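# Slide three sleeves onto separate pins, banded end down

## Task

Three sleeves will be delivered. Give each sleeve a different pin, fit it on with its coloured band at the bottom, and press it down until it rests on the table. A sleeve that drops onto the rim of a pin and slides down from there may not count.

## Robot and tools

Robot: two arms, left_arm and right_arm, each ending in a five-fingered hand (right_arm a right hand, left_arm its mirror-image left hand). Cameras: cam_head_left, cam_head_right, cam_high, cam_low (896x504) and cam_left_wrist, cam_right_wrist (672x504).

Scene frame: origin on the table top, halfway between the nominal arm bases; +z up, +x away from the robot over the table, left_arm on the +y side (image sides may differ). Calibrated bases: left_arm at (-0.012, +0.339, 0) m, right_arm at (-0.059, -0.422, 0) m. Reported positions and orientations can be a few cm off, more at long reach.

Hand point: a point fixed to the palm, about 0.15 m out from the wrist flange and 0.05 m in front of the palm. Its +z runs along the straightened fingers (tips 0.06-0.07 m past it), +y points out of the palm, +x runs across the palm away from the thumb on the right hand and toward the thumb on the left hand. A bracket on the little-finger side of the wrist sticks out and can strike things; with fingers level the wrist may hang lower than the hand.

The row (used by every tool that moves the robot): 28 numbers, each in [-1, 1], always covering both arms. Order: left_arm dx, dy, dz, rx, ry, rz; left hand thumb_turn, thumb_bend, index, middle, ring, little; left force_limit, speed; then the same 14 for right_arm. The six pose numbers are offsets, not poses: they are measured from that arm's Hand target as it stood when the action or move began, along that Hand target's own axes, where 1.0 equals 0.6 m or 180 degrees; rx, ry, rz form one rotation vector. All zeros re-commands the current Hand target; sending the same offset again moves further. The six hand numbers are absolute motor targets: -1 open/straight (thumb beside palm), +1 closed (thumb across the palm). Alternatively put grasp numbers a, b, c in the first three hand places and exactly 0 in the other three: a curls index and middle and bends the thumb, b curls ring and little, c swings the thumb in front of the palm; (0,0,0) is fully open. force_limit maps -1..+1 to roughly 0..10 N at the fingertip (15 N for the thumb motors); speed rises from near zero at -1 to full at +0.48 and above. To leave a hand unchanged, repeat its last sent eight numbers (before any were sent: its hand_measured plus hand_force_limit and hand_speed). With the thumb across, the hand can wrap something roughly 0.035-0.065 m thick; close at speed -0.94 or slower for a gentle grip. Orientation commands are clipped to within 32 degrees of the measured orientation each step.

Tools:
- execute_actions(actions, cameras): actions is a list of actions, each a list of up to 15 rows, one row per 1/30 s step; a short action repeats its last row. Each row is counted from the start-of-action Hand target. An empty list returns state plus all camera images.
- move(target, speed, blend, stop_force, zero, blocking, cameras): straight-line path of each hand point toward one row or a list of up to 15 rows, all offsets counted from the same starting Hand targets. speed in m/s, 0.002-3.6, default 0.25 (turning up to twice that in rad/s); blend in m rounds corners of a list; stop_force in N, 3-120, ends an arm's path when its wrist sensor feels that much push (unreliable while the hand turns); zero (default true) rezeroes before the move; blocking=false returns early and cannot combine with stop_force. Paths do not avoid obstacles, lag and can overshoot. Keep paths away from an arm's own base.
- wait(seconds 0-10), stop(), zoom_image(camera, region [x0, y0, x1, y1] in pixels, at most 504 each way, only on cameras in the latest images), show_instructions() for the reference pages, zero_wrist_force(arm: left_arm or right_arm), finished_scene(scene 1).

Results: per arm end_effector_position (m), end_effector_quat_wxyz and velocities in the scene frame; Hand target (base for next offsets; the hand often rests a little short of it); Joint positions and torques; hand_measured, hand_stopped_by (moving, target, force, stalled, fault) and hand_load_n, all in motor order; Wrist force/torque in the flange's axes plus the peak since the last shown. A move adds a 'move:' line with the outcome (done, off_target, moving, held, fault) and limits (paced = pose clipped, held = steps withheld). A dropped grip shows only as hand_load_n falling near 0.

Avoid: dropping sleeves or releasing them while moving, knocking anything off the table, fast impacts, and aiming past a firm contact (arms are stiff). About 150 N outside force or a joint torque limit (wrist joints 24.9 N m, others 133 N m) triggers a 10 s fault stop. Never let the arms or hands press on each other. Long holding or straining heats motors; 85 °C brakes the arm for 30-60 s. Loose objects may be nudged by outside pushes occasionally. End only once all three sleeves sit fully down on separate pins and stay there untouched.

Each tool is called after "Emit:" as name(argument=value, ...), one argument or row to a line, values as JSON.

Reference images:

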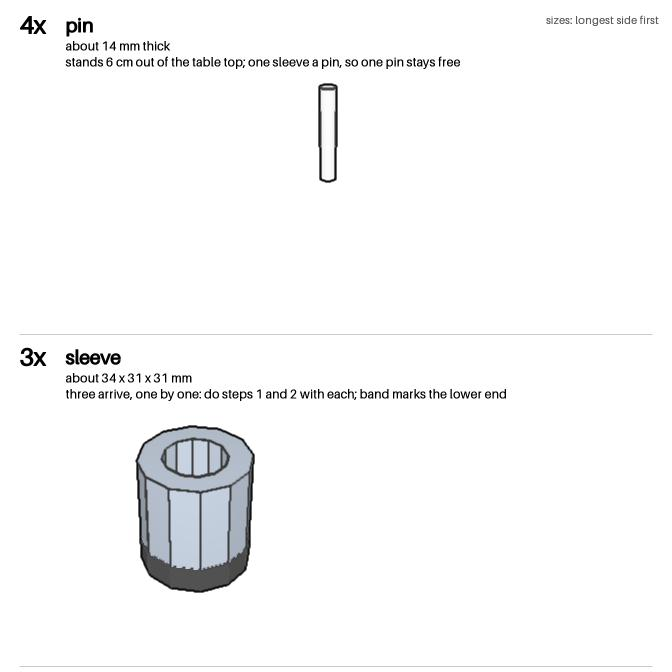

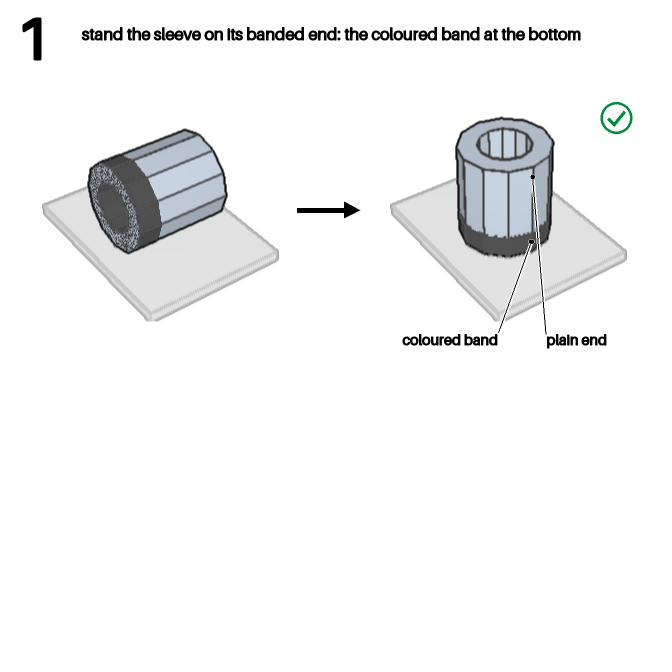

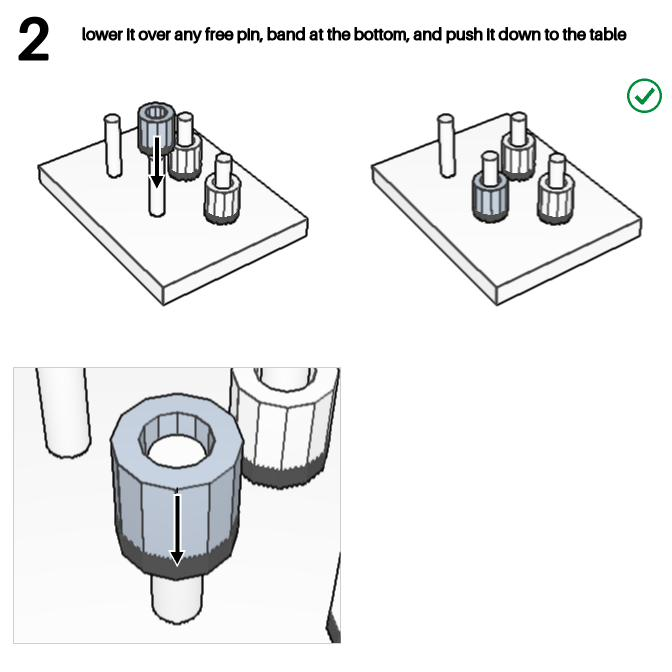

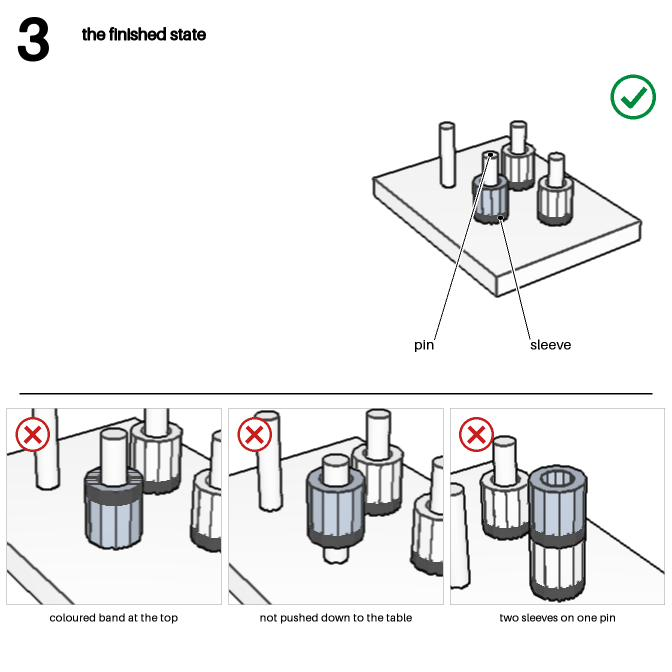

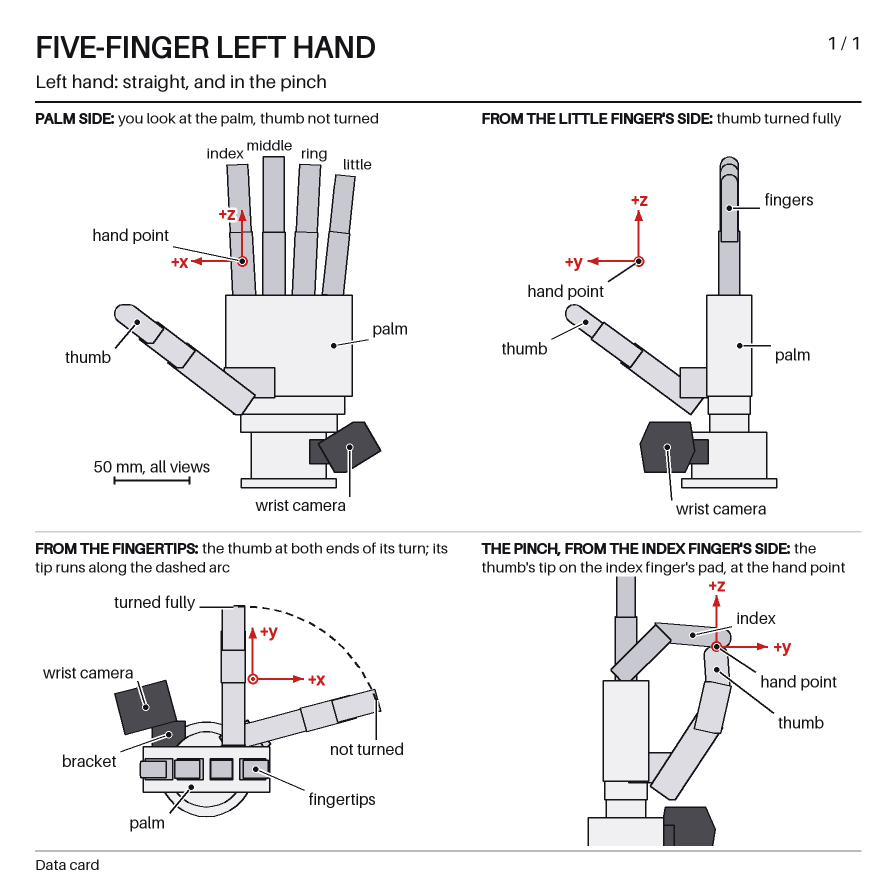

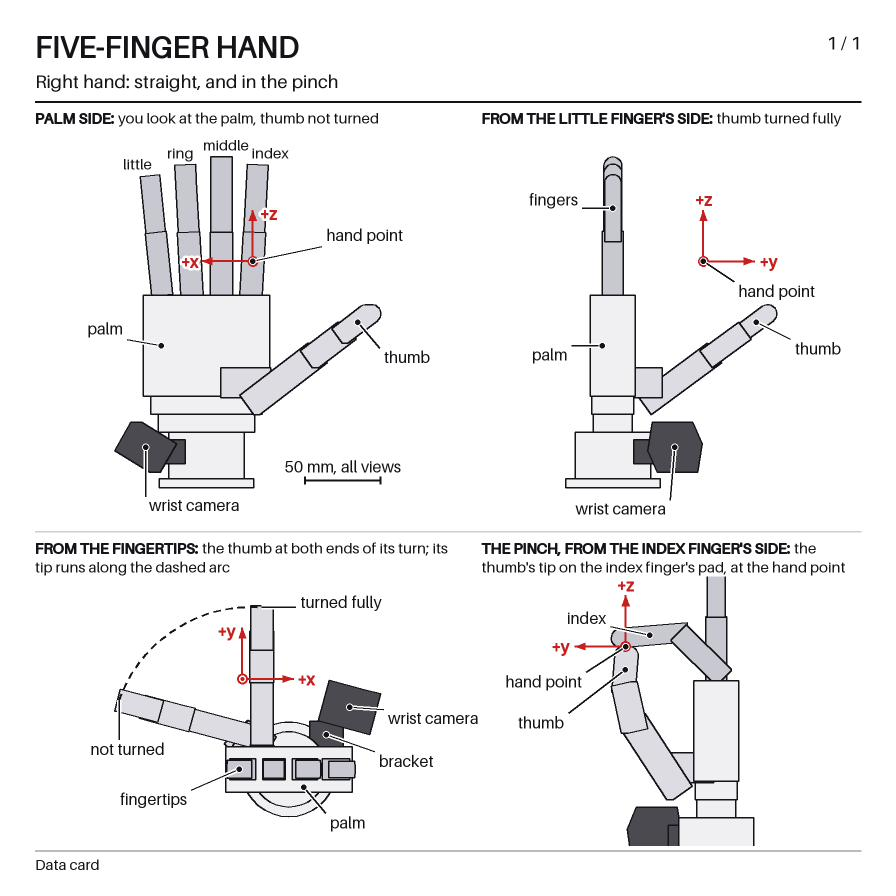

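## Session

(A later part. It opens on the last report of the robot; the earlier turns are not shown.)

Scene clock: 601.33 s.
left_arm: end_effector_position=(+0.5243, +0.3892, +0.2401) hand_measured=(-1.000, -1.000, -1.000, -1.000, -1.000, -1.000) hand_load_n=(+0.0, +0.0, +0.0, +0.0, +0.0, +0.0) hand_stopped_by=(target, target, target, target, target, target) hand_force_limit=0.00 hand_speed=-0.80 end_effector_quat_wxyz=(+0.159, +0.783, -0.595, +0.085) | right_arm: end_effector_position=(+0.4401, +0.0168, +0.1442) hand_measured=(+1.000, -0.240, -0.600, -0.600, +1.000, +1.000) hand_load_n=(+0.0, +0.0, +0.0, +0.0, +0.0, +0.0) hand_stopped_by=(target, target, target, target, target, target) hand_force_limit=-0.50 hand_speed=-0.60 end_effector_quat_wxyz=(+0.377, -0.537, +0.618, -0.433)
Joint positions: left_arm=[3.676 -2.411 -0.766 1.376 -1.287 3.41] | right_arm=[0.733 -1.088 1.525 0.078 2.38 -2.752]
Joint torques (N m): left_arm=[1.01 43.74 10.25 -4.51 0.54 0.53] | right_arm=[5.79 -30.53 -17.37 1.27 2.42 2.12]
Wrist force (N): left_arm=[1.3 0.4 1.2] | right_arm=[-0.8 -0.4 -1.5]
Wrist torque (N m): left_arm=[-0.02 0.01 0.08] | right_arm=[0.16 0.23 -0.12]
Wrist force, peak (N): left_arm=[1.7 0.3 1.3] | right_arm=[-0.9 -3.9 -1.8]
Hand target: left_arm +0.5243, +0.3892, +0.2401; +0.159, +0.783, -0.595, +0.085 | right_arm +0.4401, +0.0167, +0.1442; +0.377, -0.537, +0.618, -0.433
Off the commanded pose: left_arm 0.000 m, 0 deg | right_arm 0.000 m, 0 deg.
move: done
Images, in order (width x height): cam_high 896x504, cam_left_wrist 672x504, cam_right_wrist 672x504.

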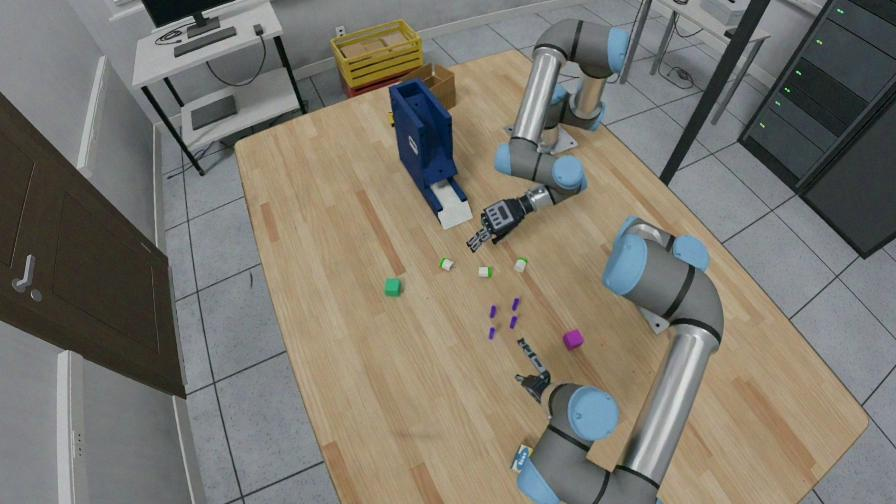

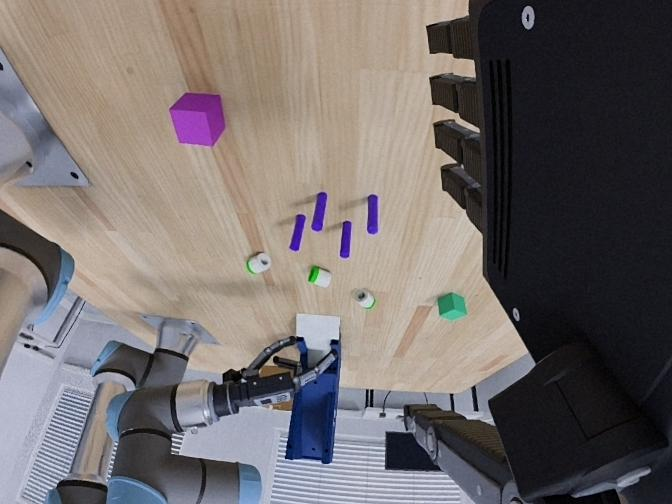

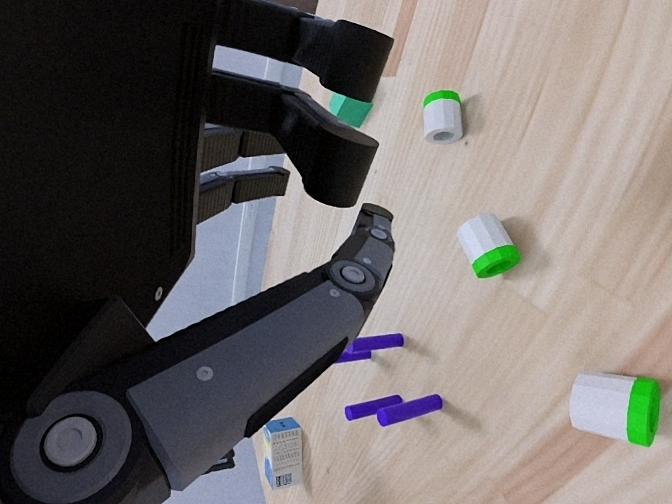

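Emit:
move(
  target=[0,0,0,0,0,0,-1,-1,-1,-1,-1,-1,0.0,-0.8, 0.0117,0.0317,0.0308,-0.0894,-0.3784,-0.0504,1,-0.3,-0.46,-0.46,1,1,-0.5,-0.6],
  speed=0.25,
  cameras=["cam_left_wrist","cam_right_wrist","cam_high","cam_low"],
)

Emit:
zoom_image(
  camera="cam_left_wrist",
  region=[220, 160, 430, 318],
)

Emit:
zoom_image(
  camera="cam_high",
  region=[420, 200, 560, 340],
)

Scene clock: 617.87 s.
left_arm: end_effector_position=(+0.5243, +0.3892, +0.2401) hand_measured=(-1.000, -1.000, -1.000, -1.000, -1.000, -1.000) hand_load_n=(+0.0, +0.0, -0.5, +0.0, +0.0, +0.0) hand_stopped_by=(target, target, target, target, target, target) hand_force_limit=0.00 hand_speed=-0.80 end_effector_quat_wxyz=(+0.159, +0.783, -0.595, +0.085) | right_arm: end_effector_position=(+0.4487, +0.0094, +0.1250) hand_measured=(+1.000, -0.300, -0.460, -0.460, +1.000, +1.000) hand_load_n=(+0.0, +0.0, +0.0, +0.0, +0.0, +0.0) hand_stopped_by=(target, target, target, target, target, target) hand_force_limit=-0.50 hand_speed=-0.60 end_effector_quat_wxyz=(-0.533, +0.751, -0.381, +0.086)
Joint positions: left_arm=[3.676 -2.411 -0.766 1.376 -1.287 3.41] | right_arm=[0.222 -1.144 1.653 0.036 0.934 -3.179]
Joint torques (N m): left_arm=[1.72 44.26 10.1 -4.79 0.84 0.79] | right_arm=[-0.83 -36.35 -20.03 0.29 -1.07 -0.06]
Wrist force (N): left_arm=[1.4 0.5 1.2] | right_arm=[-0.6 -0.5 -0.8]
Wrist torque (N m): left_arm=[-0.02 0.00 0.09] | right_arm=[0.07 0.14 -0.16]
Wrist force, peak (N): left_arm=[1.5 0.5 1.4] | right_arm=[-0.7 -3.5 -1.1]
Hand target: left_arm +0.5243, +0.3892, +0.2401; +0.159, +0.783, -0.595, +0.085 | right_arm +0.4487, +0.0094, +0.1250; -0.533, +0.751, -0.381, +0.086 (not the last commanded pose)
Off the commanded pose: left_arm 0.000 m, 0 deg | right_arm 0.005 m, 13 deg.
FORCE FAULT: contact force on the right arm reached its limit, and that arm stopped. The contact can be on any part of that arm, not only on its tool. That arm's remaining commands of this call were not run. That arm is still stopped at the end of this call. That arm stays stopped for about 10 more seconds. Until then a move that you send moves the other arm only, and its call returns only when the move has ended. Once the stop has ended, the next robot result says so. If the stop ends while you think or write, that arm runs what you send next, counted from a new Hand target: where the arm stands when the stop ends. While its stop runs, that arm, its gripper or tool too, takes no new command. Until it ends, the stop uses up actions while you think or wait. An arm that is not stopped still takes commands.
move: fault (right_arm)
Images, in order (width x height): cam_high 896x504, cam_low 896x504, cam_left_wrist 672x504, cam_right_wrist 672x504.

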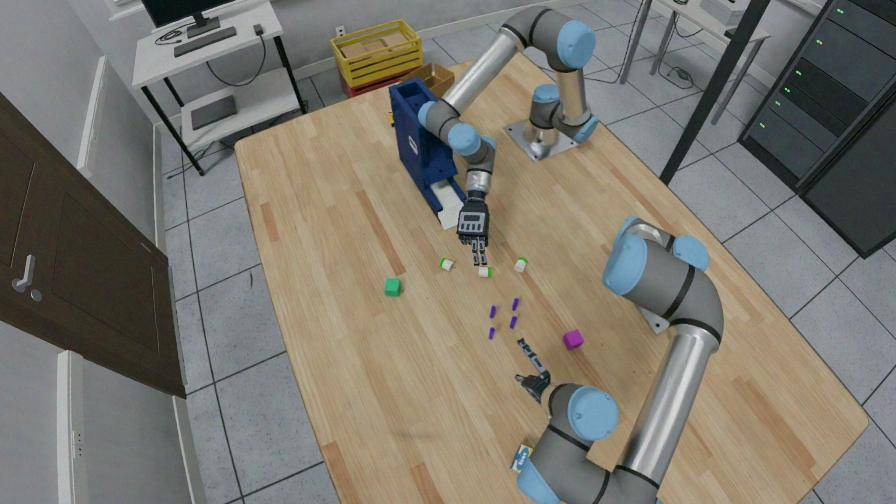

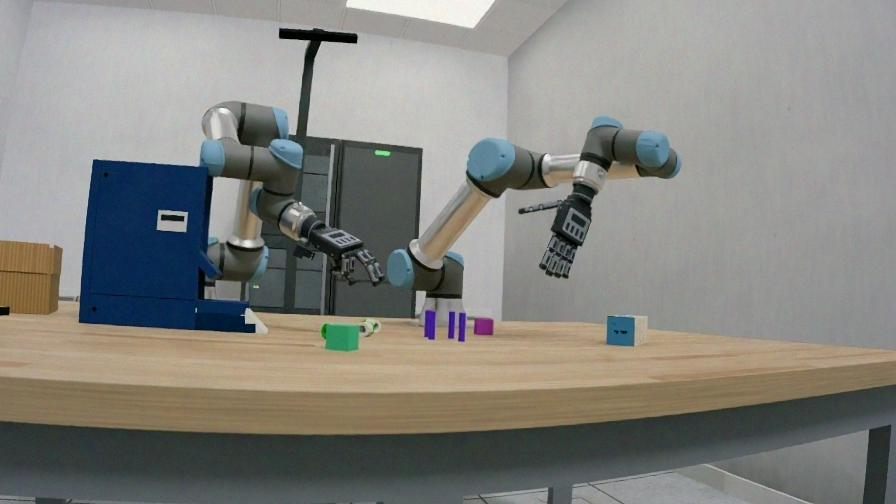

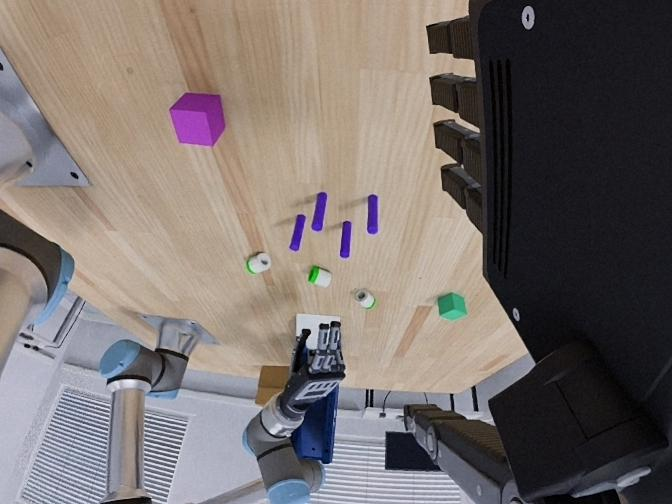

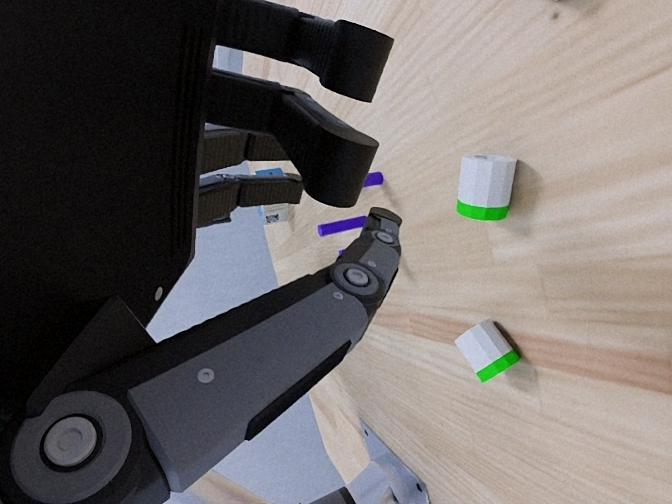

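Scaled by 2.400 from the camera's 672x504 image, which has a finer 960x720 frame.

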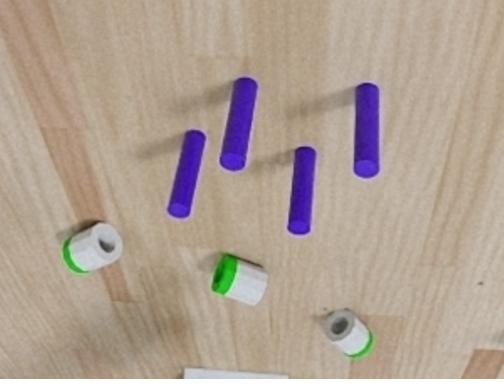

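Scaled by 3.600 from the camera's 896x504 image, which has a finer 1280x720 frame.

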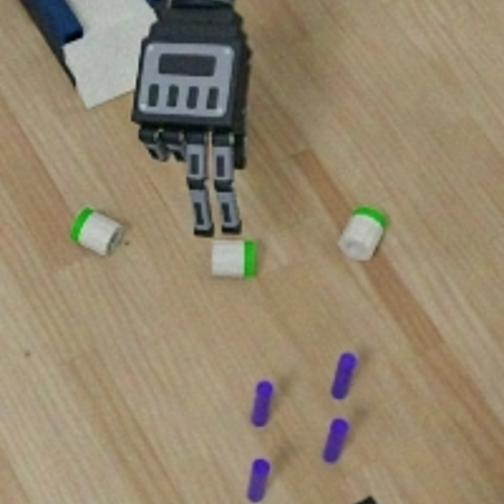

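Emit:
wait(
  seconds=1,
  cameras=["cam_head_left","cam_head_right","cam_low"],
)

Emit:
zoom_image(
  camera="cam_low",
  region=[80, 90, 400, 350],
)

Emit:
zoom_image(
  camera="cam_head_right",
  region=[400, 100, 750, 400],
)

Scene clock: 625.90 s.
left_arm: end_effector_position=(+0.5243, +0.3892, +0.2401) hand_measured=(-1.000, -1.000, -1.000, -1.000, -1.000, -1.000) hand_load_n=(+0.0, +0.0, +0.0, +0.0, +0.0, +0.0) hand_stopped_by=(target, target, target, target, target, target) hand_force_limit=0.00 hand_speed=-0.80 end_effector_quat_wxyz=(+0.159, +0.783, -0.595, +0.085) | right_arm: end_effector_position=(+0.4487, +0.0094, +0.1250) hand_measured=(+1.000, -0.300, -0.460, -0.460, +1.000, +1.000) hand_load_n=(+0.0, +0.0, +0.0, +0.0, +0.0, +0.0) hand_stopped_by=(target, target, target, target, target, target) hand_force_limit=-0.50 hand_speed=-0.60 end_effector_quat_wxyz=(-0.533, +0.751, -0.381, +0.086)
Joint positions: left_arm=[3.676 -2.411 -0.766 1.376 -1.287 3.41] | right_arm=[0.222 -1.144 1.653 0.036 0.934 -3.179]
Joint torques (N m): left_arm=[0.79 42.99 11.36 -4.91 0.64 0.79] | right_arm=[-0.53 -36.5 -19.98 0.37 -1.03 -0.05]
Wrist force (N): left_arm=[1.3 0.3 1.2] | right_arm=[-0.6 -0.1 -0.8]
Wrist torque (N m): left_arm=[-0.03 0.02 0.08] | right_arm=[0.12 0.15 -0.15]
Wrist force, peak (N): left_arm=[1.6 0.2 1.4] | right_arm=[-0.8 -0.8 -1.1]
Hand target: left_arm +0.5243, +0.3892, +0.2401; +0.159, +0.783, -0.595, +0.085 | right_arm +0.4487, +0.0094, +0.1250; -0.533, +0.751, -0.381, +0.086 (not the last commanded pose)
Off the commanded pose: left_arm 0.000 m, 0 deg | right_arm 0.005 m, 13 deg.
FORCE FAULT, CONTINUED: the right arm was still stopped when this call began, by the force fault that an earlier result reported. Since the last result the stop counts as 16 of the actions that you can send in this scene. That arm is still stopped at the end of this call. That arm stays stopped for about 2 more seconds. If the stop ends while you think or write, that arm runs what you send next, counted from a new Hand target: where the arm stands when the stop ends. While its stop runs, that arm, its gripper or tool too, takes no new command.
wait: 1.00 s; at rest from the start
Images, in order (width x height): cam_head_left 896x504, cam_head_right 896x504, cam_low 896x504.

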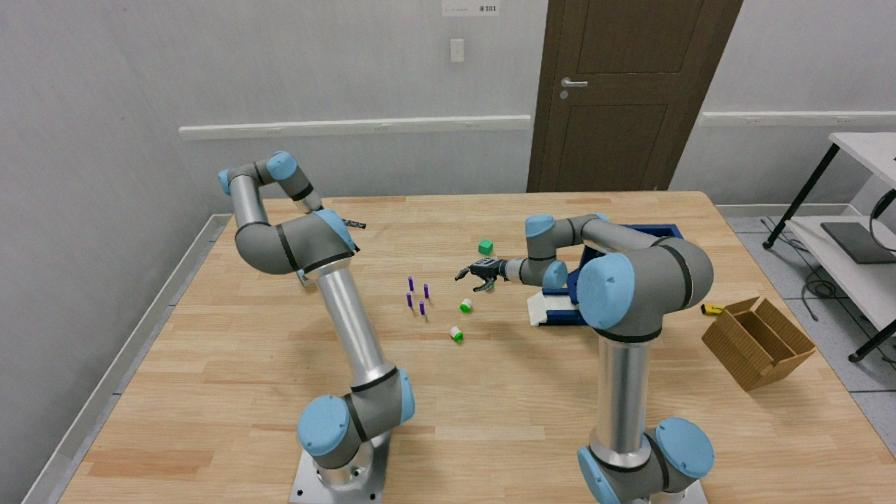

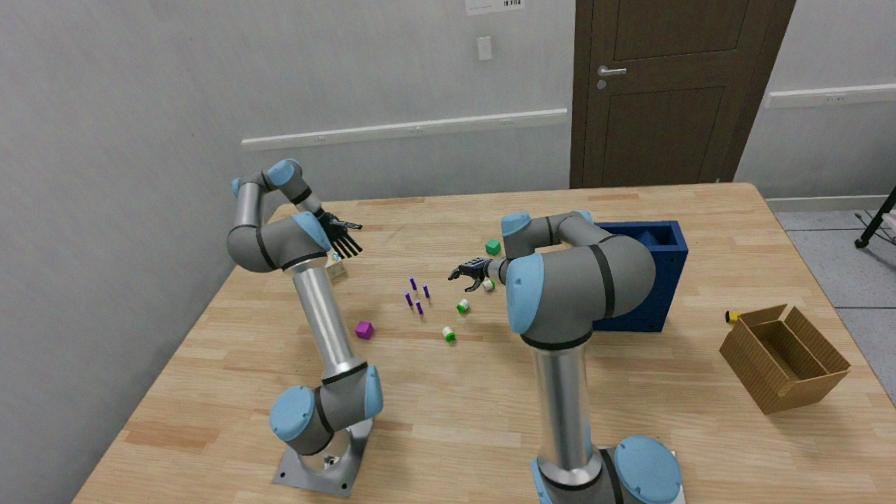

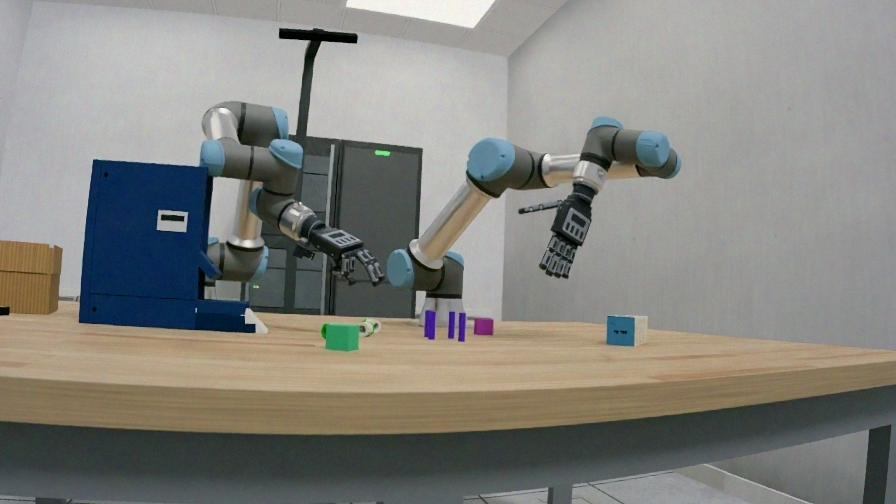

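Scaled by 1.575 from the camera's 896x504 image, which has a finer 1280x720 frame.

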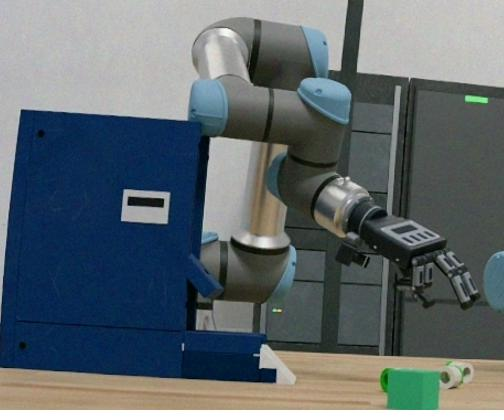

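Scaled by 1.440 from the camera's 896x504 image, which has a finer 1280x720 frame.

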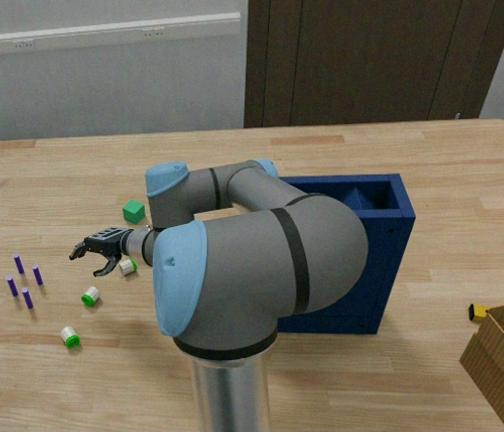

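Emit:
move(
  target=[
    [0,0,0,0,0,0,-1,-1,-1,-1,-1,-1,0.0,-0.8, -0.0693,-0.0797,-0.0087,0,0,0,1,-0.24,-0.56,-0.56,1,1,-0.5,-0.6],
    [0,0,0,0,0,0,-1,-1,-1,-1,-1,-1,0.0,-0.8, -0.1808,0.0997,-0.0667,0.0429,0.1074,-0.0511,1,-0.24,-0.56,-0.56,1,1,-0.5,-0.6],
  ],
  speed=[0.15,0.2],
  blend=[0.02,0],
  cameras=["cam_left_wrist","cam_right_wrist","cam_high","cam_low"],
)

Scene clock: 662.73 s.
left_arm: end_effector_position=(+0.5243, +0.3892, +0.2401) hand_measured=(-1.000, -1.000, -1.000, -1.000, -1.000, -1.000) hand_load_n=(+0.0, +0.0, +0.0, +0.0, +0.0, +0.0) hand_stopped_by=(target, target, target, target, target, target) hand_force_limit=0.00 hand_speed=-0.80 end_effector_quat_wxyz=(+0.159, +0.783, -0.595, +0.085) | right_arm: end_effector_position=(+0.3231, +0.0435, +0.1200) hand_measured=(+1.000, -0.240, -0.560, -0.560, +1.000, +1.000) hand_load_n=(+0.0, +0.0, +0.0, +0.0, +0.0, +0.0) hand_stopped_by=(target, target, target, target, target, target) hand_force_limit=-0.50 hand_speed=-0.60 end_effector_quat_wxyz=(-0.502, +0.716, -0.397, +0.278)
Joint positions: left_arm=[3.676 -2.411 -0.766 1.376 -1.287 3.41] | right_arm=[0.629 -1.382 1.991 -0.26 1.642 -3.116]
Joint torques (N m): left_arm=[0.48 44.24 9.38 -4.95 0.43 1.3] | right_arm=[4.98 -13.45 -12.02 -1.67 2.7 -1.47]
Wrist force (N): left_arm=[1.3 0.4 1.3] | right_arm=[-0.8 -0.3 -1.4]
Wrist torque (N m): left_arm=[-0.02 0.01 0.08] | right_arm=[0.15 0.22 -0.04]
Wrist force, peak (N): left_arm=[1.6 0.4 1.4] | right_arm=[-1.8 0.8 -2.4]
Hand target: left_arm +0.5243, +0.3892, +0.2401; +0.159, +0.783, -0.595, +0.085 | right_arm +0.3231, +0.0435, +0.1199; -0.502, +0.716, -0.397, +0.278
Off the commanded pose: left_arm 0.000 m, 0 deg | right_arm 0.000 m, 0 deg.
FORCE FAULT, CONTINUED: the right arm's stop, for the force fault that an earlier result reported, is over. The rest of the stop counts as 3 of the actions that you can send in this scene. The stop ended before this call began, so that arm ran this call's commands, counted from a new Hand target: where the arm stood when the stop ended.
move: done
Images, in order (width x height): cam_high 896x504, cam_low 896x504, cam_left_wrist 672x504, cam_right_wrist 672x504.

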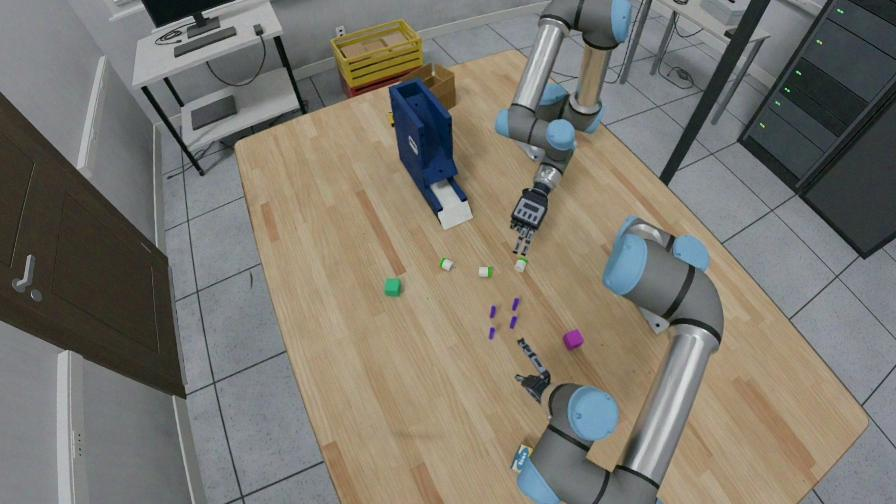

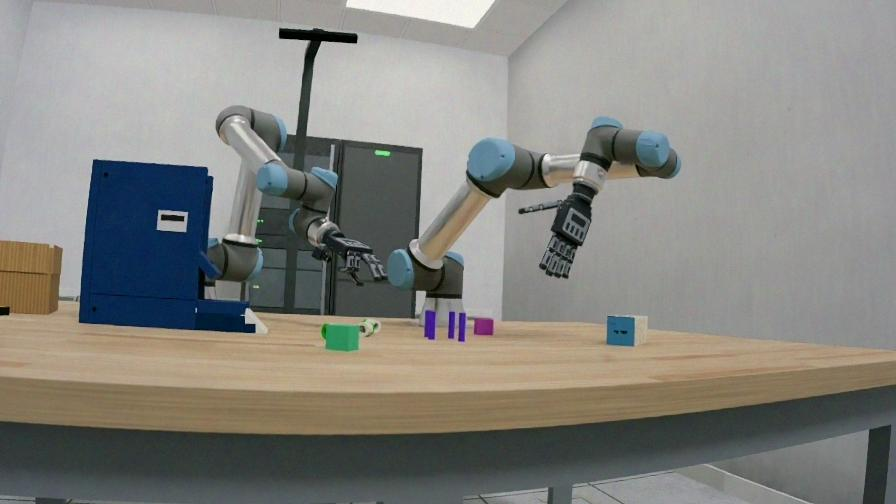

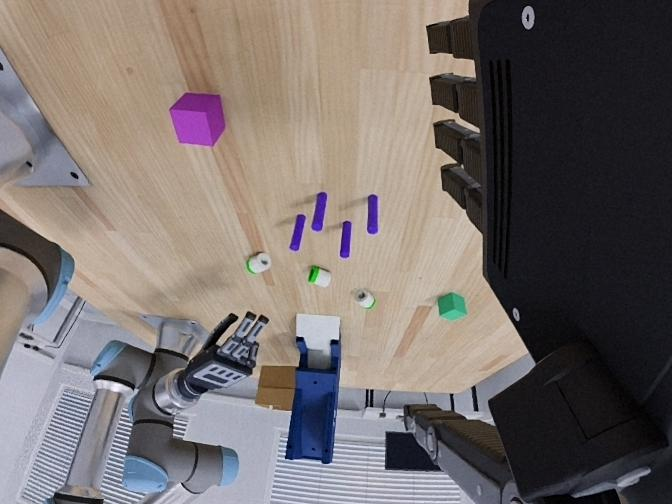

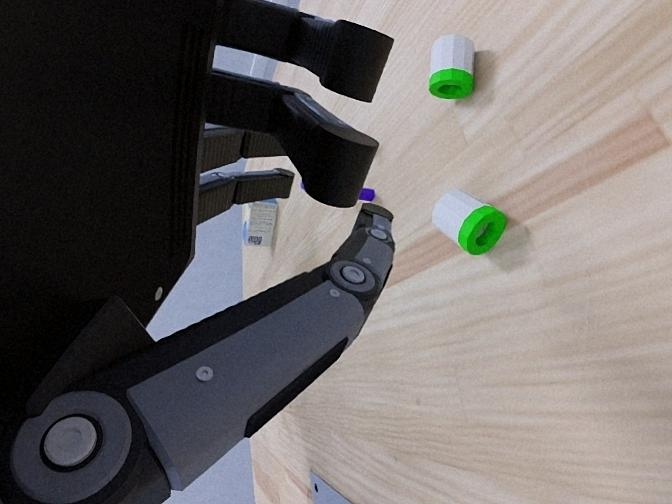

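Emit:
move(
  target=[
    [0,0,0,0,0,0,-1,-1,-1,-1,-1,-1,0.0,-0.8, 0.0158,0.1472,0.062,0,0,0,1,-0.24,-0.56,-0.56,1,1,-0.5,-0.6],
    [0,0,0,0,0,0,-1,-1,-1,-1,-1,-1,0.0,-0.8, 0.0158,0.1427,0.0745,0,0,0,1,-0.24,-0.56,-0.56,1,1,-0.5,-0.6],
    [0,0,0,0,0,0,-1,-1,-1,-1,-1,-1,0.0,-0.8, 0.0158,0.1427,0.0745,0,0,0,1,-0.24,0.2,0.2,1,1,-0.5,-0.9],
  ],
  speed=[0.12,0.06,0.06],
  cameras=["cam_left_wrist","cam_right_wrist"],
)

Scene clock: 676.80 s.
left_arm: end_effector_position=(+0.5243, +0.3892, +0.2401) hand_measured=(-1.000, -1.000, -1.000, -1.000, -1.000, -1.000) hand_load_n=(+0.0, +0.0, +0.0, +0.0, +0.0, +0.0) hand_stopped_by=(target, target, target, target, target, target) hand_force_limit=0.00 hand_speed=-0.80 end_effector_quat_wxyz=(+0.159, +0.783, -0.595, +0.085) | right_arm: end_effector_position=(+0.3390, +0.0422, +0.0242) hand_measured=(+1.000, -0.240, -0.198, +0.200, +1.000, +1.000) hand_load_n=(-1.5, +2.5, +3.5, +0.0, +0.0, +0.0) hand_stopped_by=(target, target, force, target, target, target) hand_force_limit=-0.50 hand_speed=-0.90 end_effector_quat_wxyz=(-0.502, +0.716, -0.397, +0.278)
Joint positions: left_arm=[3.676 -2.411 -0.766 1.376 -1.287 3.41] | right_arm=[0.602 -1.197 2.061 -0.516 1.616 -3.125]
Joint torques (N m): left_arm=[1.09 43.69 8.95 -4.87 0.58 1.16] | right_arm=[4.12 -28.42 -7.44 1.85 -2.4 -1.96]
Wrist force (N): left_arm=[1.5 0.3 1.3] | right_arm=[-0.8 -4.2 -2.7]
Wrist torque (N m): left_arm=[-0.05 -0.01 0.10] | right_arm=[0.08 0.27 -0.02]
Wrist force, peak (N): left_arm=[1.6 0.3 1.3] | right_arm=[-0.8 -4.5 -2.7]
Hand target: left_arm +0.5243, +0.3892, +0.2401; +0.159, +0.783, -0.595, +0.085 | right_arm +0.3390, +0.0422, +0.0242; -0.502, +0.716, -0.397, +0.278
Off the commanded pose: left_arm 0.000 m, 0 deg | right_arm 0.000 m, 0 deg.
move: done
Images, in order (width x height): cam_left_wrist 672x504, cam_right_wrist 672x504.

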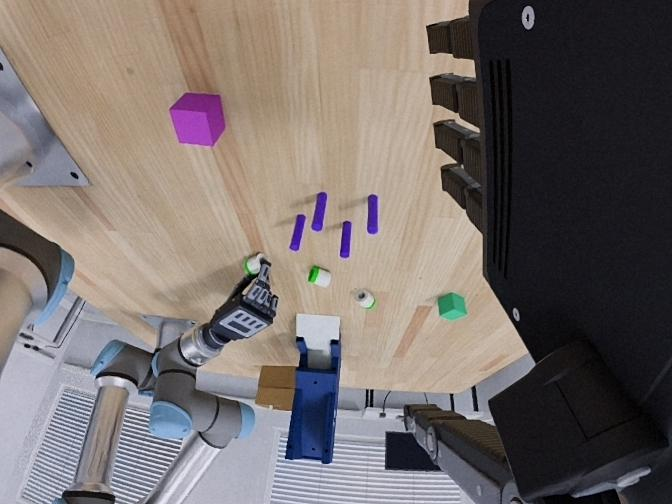

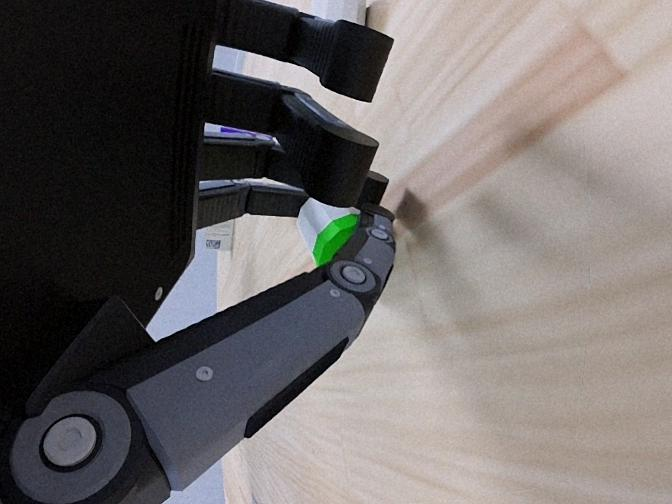

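Emit:
move(
  target=[
    [0,0,0,0,0,0,-1,-1,-1,-1,-1,-1,0.0,-0.8, 0.0968,0.0152,-0.0418,0,-0.1201,-0.0437,1,-0.24,0.2,0.2,1,1,-0.5,-0.9],
    [0,0,0,0,0,0,-1,-1,-1,-1,-1,-1,0.0,-0.8, 0.0968,0.0152,-0.0418,0,-0.1201,-0.0437,1,-0.24,-0.6,-0.6,1,1,-0.5,-0.5],
    [0,0,0,0,0,0,-1,-1,-1,-1,-1,-1,0.0,-0.8, 0.1022,0.0195,-0.0533,0,-0.1201,-0.0437,1,-0.24,-0.6,-0.6,1,1,-0.5,-0.5],
    [0,0,0,0,0,0,-1,-1,-1,-1,-1,-1,0.0,-0.8, 0.1022,-0.2155,-0.1388,0,-0.1201,-0.0437,1,-0.24,-0.6,-0.6,1,1,-0.5,-0.5],
  ],
  speed=[0.12,0.06,0.06,0.2],
  cameras=["cam_left_wrist","cam_right_wrist","cam_high"],
)

Emit:
zoom_image(
  camera="cam_left_wrist",
  region=[220, 160, 430, 318],
)

Emit:
zoom_image(
  camera="cam_high",
  region=[420, 200, 560, 340],
)

Scene clock: 698.40 s.
left_arm: end_effector_position=(+0.5243, +0.3892, +0.2401) hand_measured=(-1.000, -1.000, -1.000, -1.000, -1.000, -1.000) hand_load_n=(-0.5, +0.0, +0.0, +0.0, +0.0, +0.0) hand_stopped_by=(target, target, target, target, target, target) hand_force_limit=0.00 hand_speed=-0.80 end_effector_quat_wxyz=(+0.159, +0.783, -0.595, +0.085) | right_arm: end_effector_position=(+0.3425, -0.0279, +0.1741) hand_measured=(+1.000, -0.240, -0.600, -0.600, +1.000, +1.000) hand_load_n=(+0.0, +0.0, +0.0, +0.0, +0.0, +0.0) hand_stopped_by=(target, target, target, target, target, target) hand_force_limit=-0.50 hand_speed=-0.50 end_effector_quat_wxyz=(-0.547, +0.781, -0.246, +0.173)
Joint positions: left_arm=[3.676 -2.411 -0.766 1.376 -1.287 3.41] | right_arm=[0.202 -1.488 1.967 -0.018 0.873 -3.451]
Joint torques (N m): left_arm=[1.78 42.89 9.84 -4.99 0.74 1.26] | right_arm=[-3.84 -20.65 -24.29 1.8 -2.36 1.1]
Wrist force (N): left_arm=[1.4 0.3 1.2] | right_arm=[-0.9 -0.5 -1.2]
Wrist torque (N m): left_arm=[-0.04 -0.01 0.09] | right_arm=[0.07 0.22 0.03]
Wrist force, peak (N): left_arm=[1.6 0.4 1.3] | right_arm=[-2.1 -7.5 -2.5]
Hand target: left_arm +0.5243, +0.3892, +0.2401; +0.159, +0.783, -0.595, +0.085 | right_arm +0.3425, -0.0279, +0.1742; -0.547, +0.781, -0.246, +0.173
Off the commanded pose: left_arm 0.000 m, 0 deg | right_arm 0.000 m, 0 deg.
move: done
Images, in order (width x height): cam_high 896x504, cam_left_wrist 672x504, cam_right_wrist 672x504.

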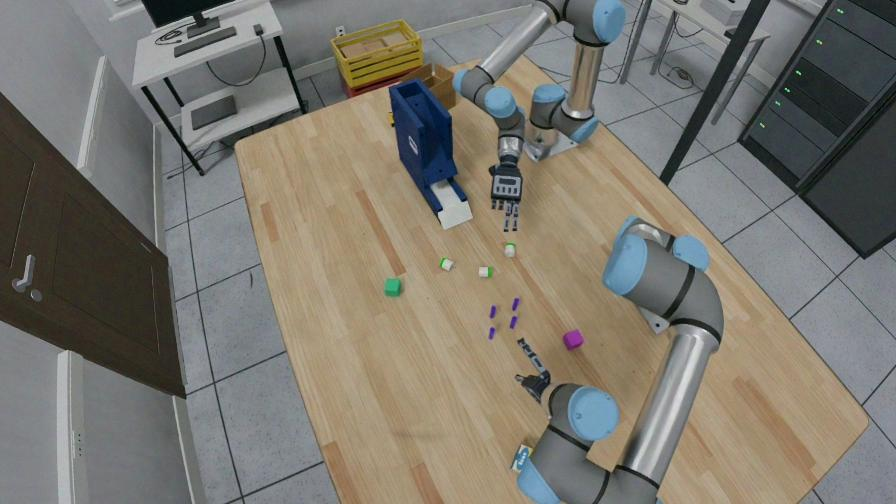

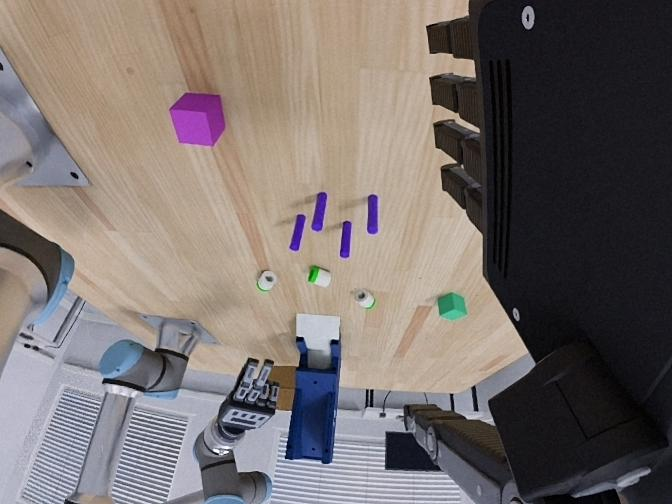

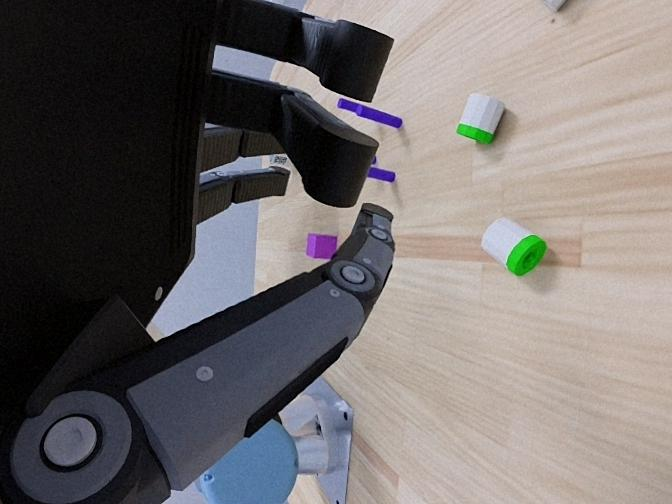

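Scaled by 2.400 from the camera's 672x504 image, which has a finer 960x720 frame.

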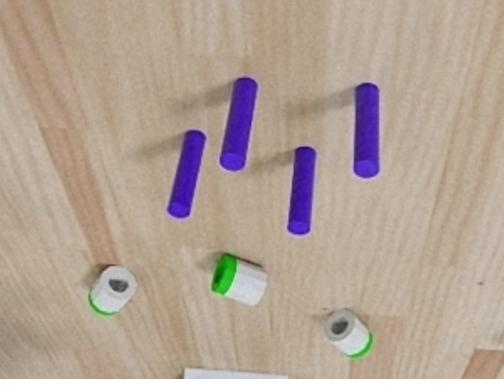

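Scaled by 3.600 from the camera's 896x504 image, which has a finer 1280x720 frame.

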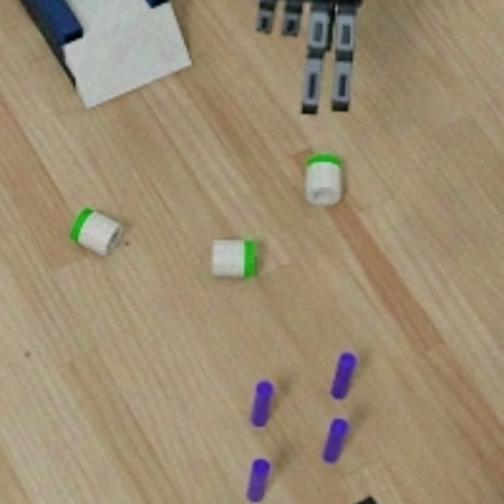

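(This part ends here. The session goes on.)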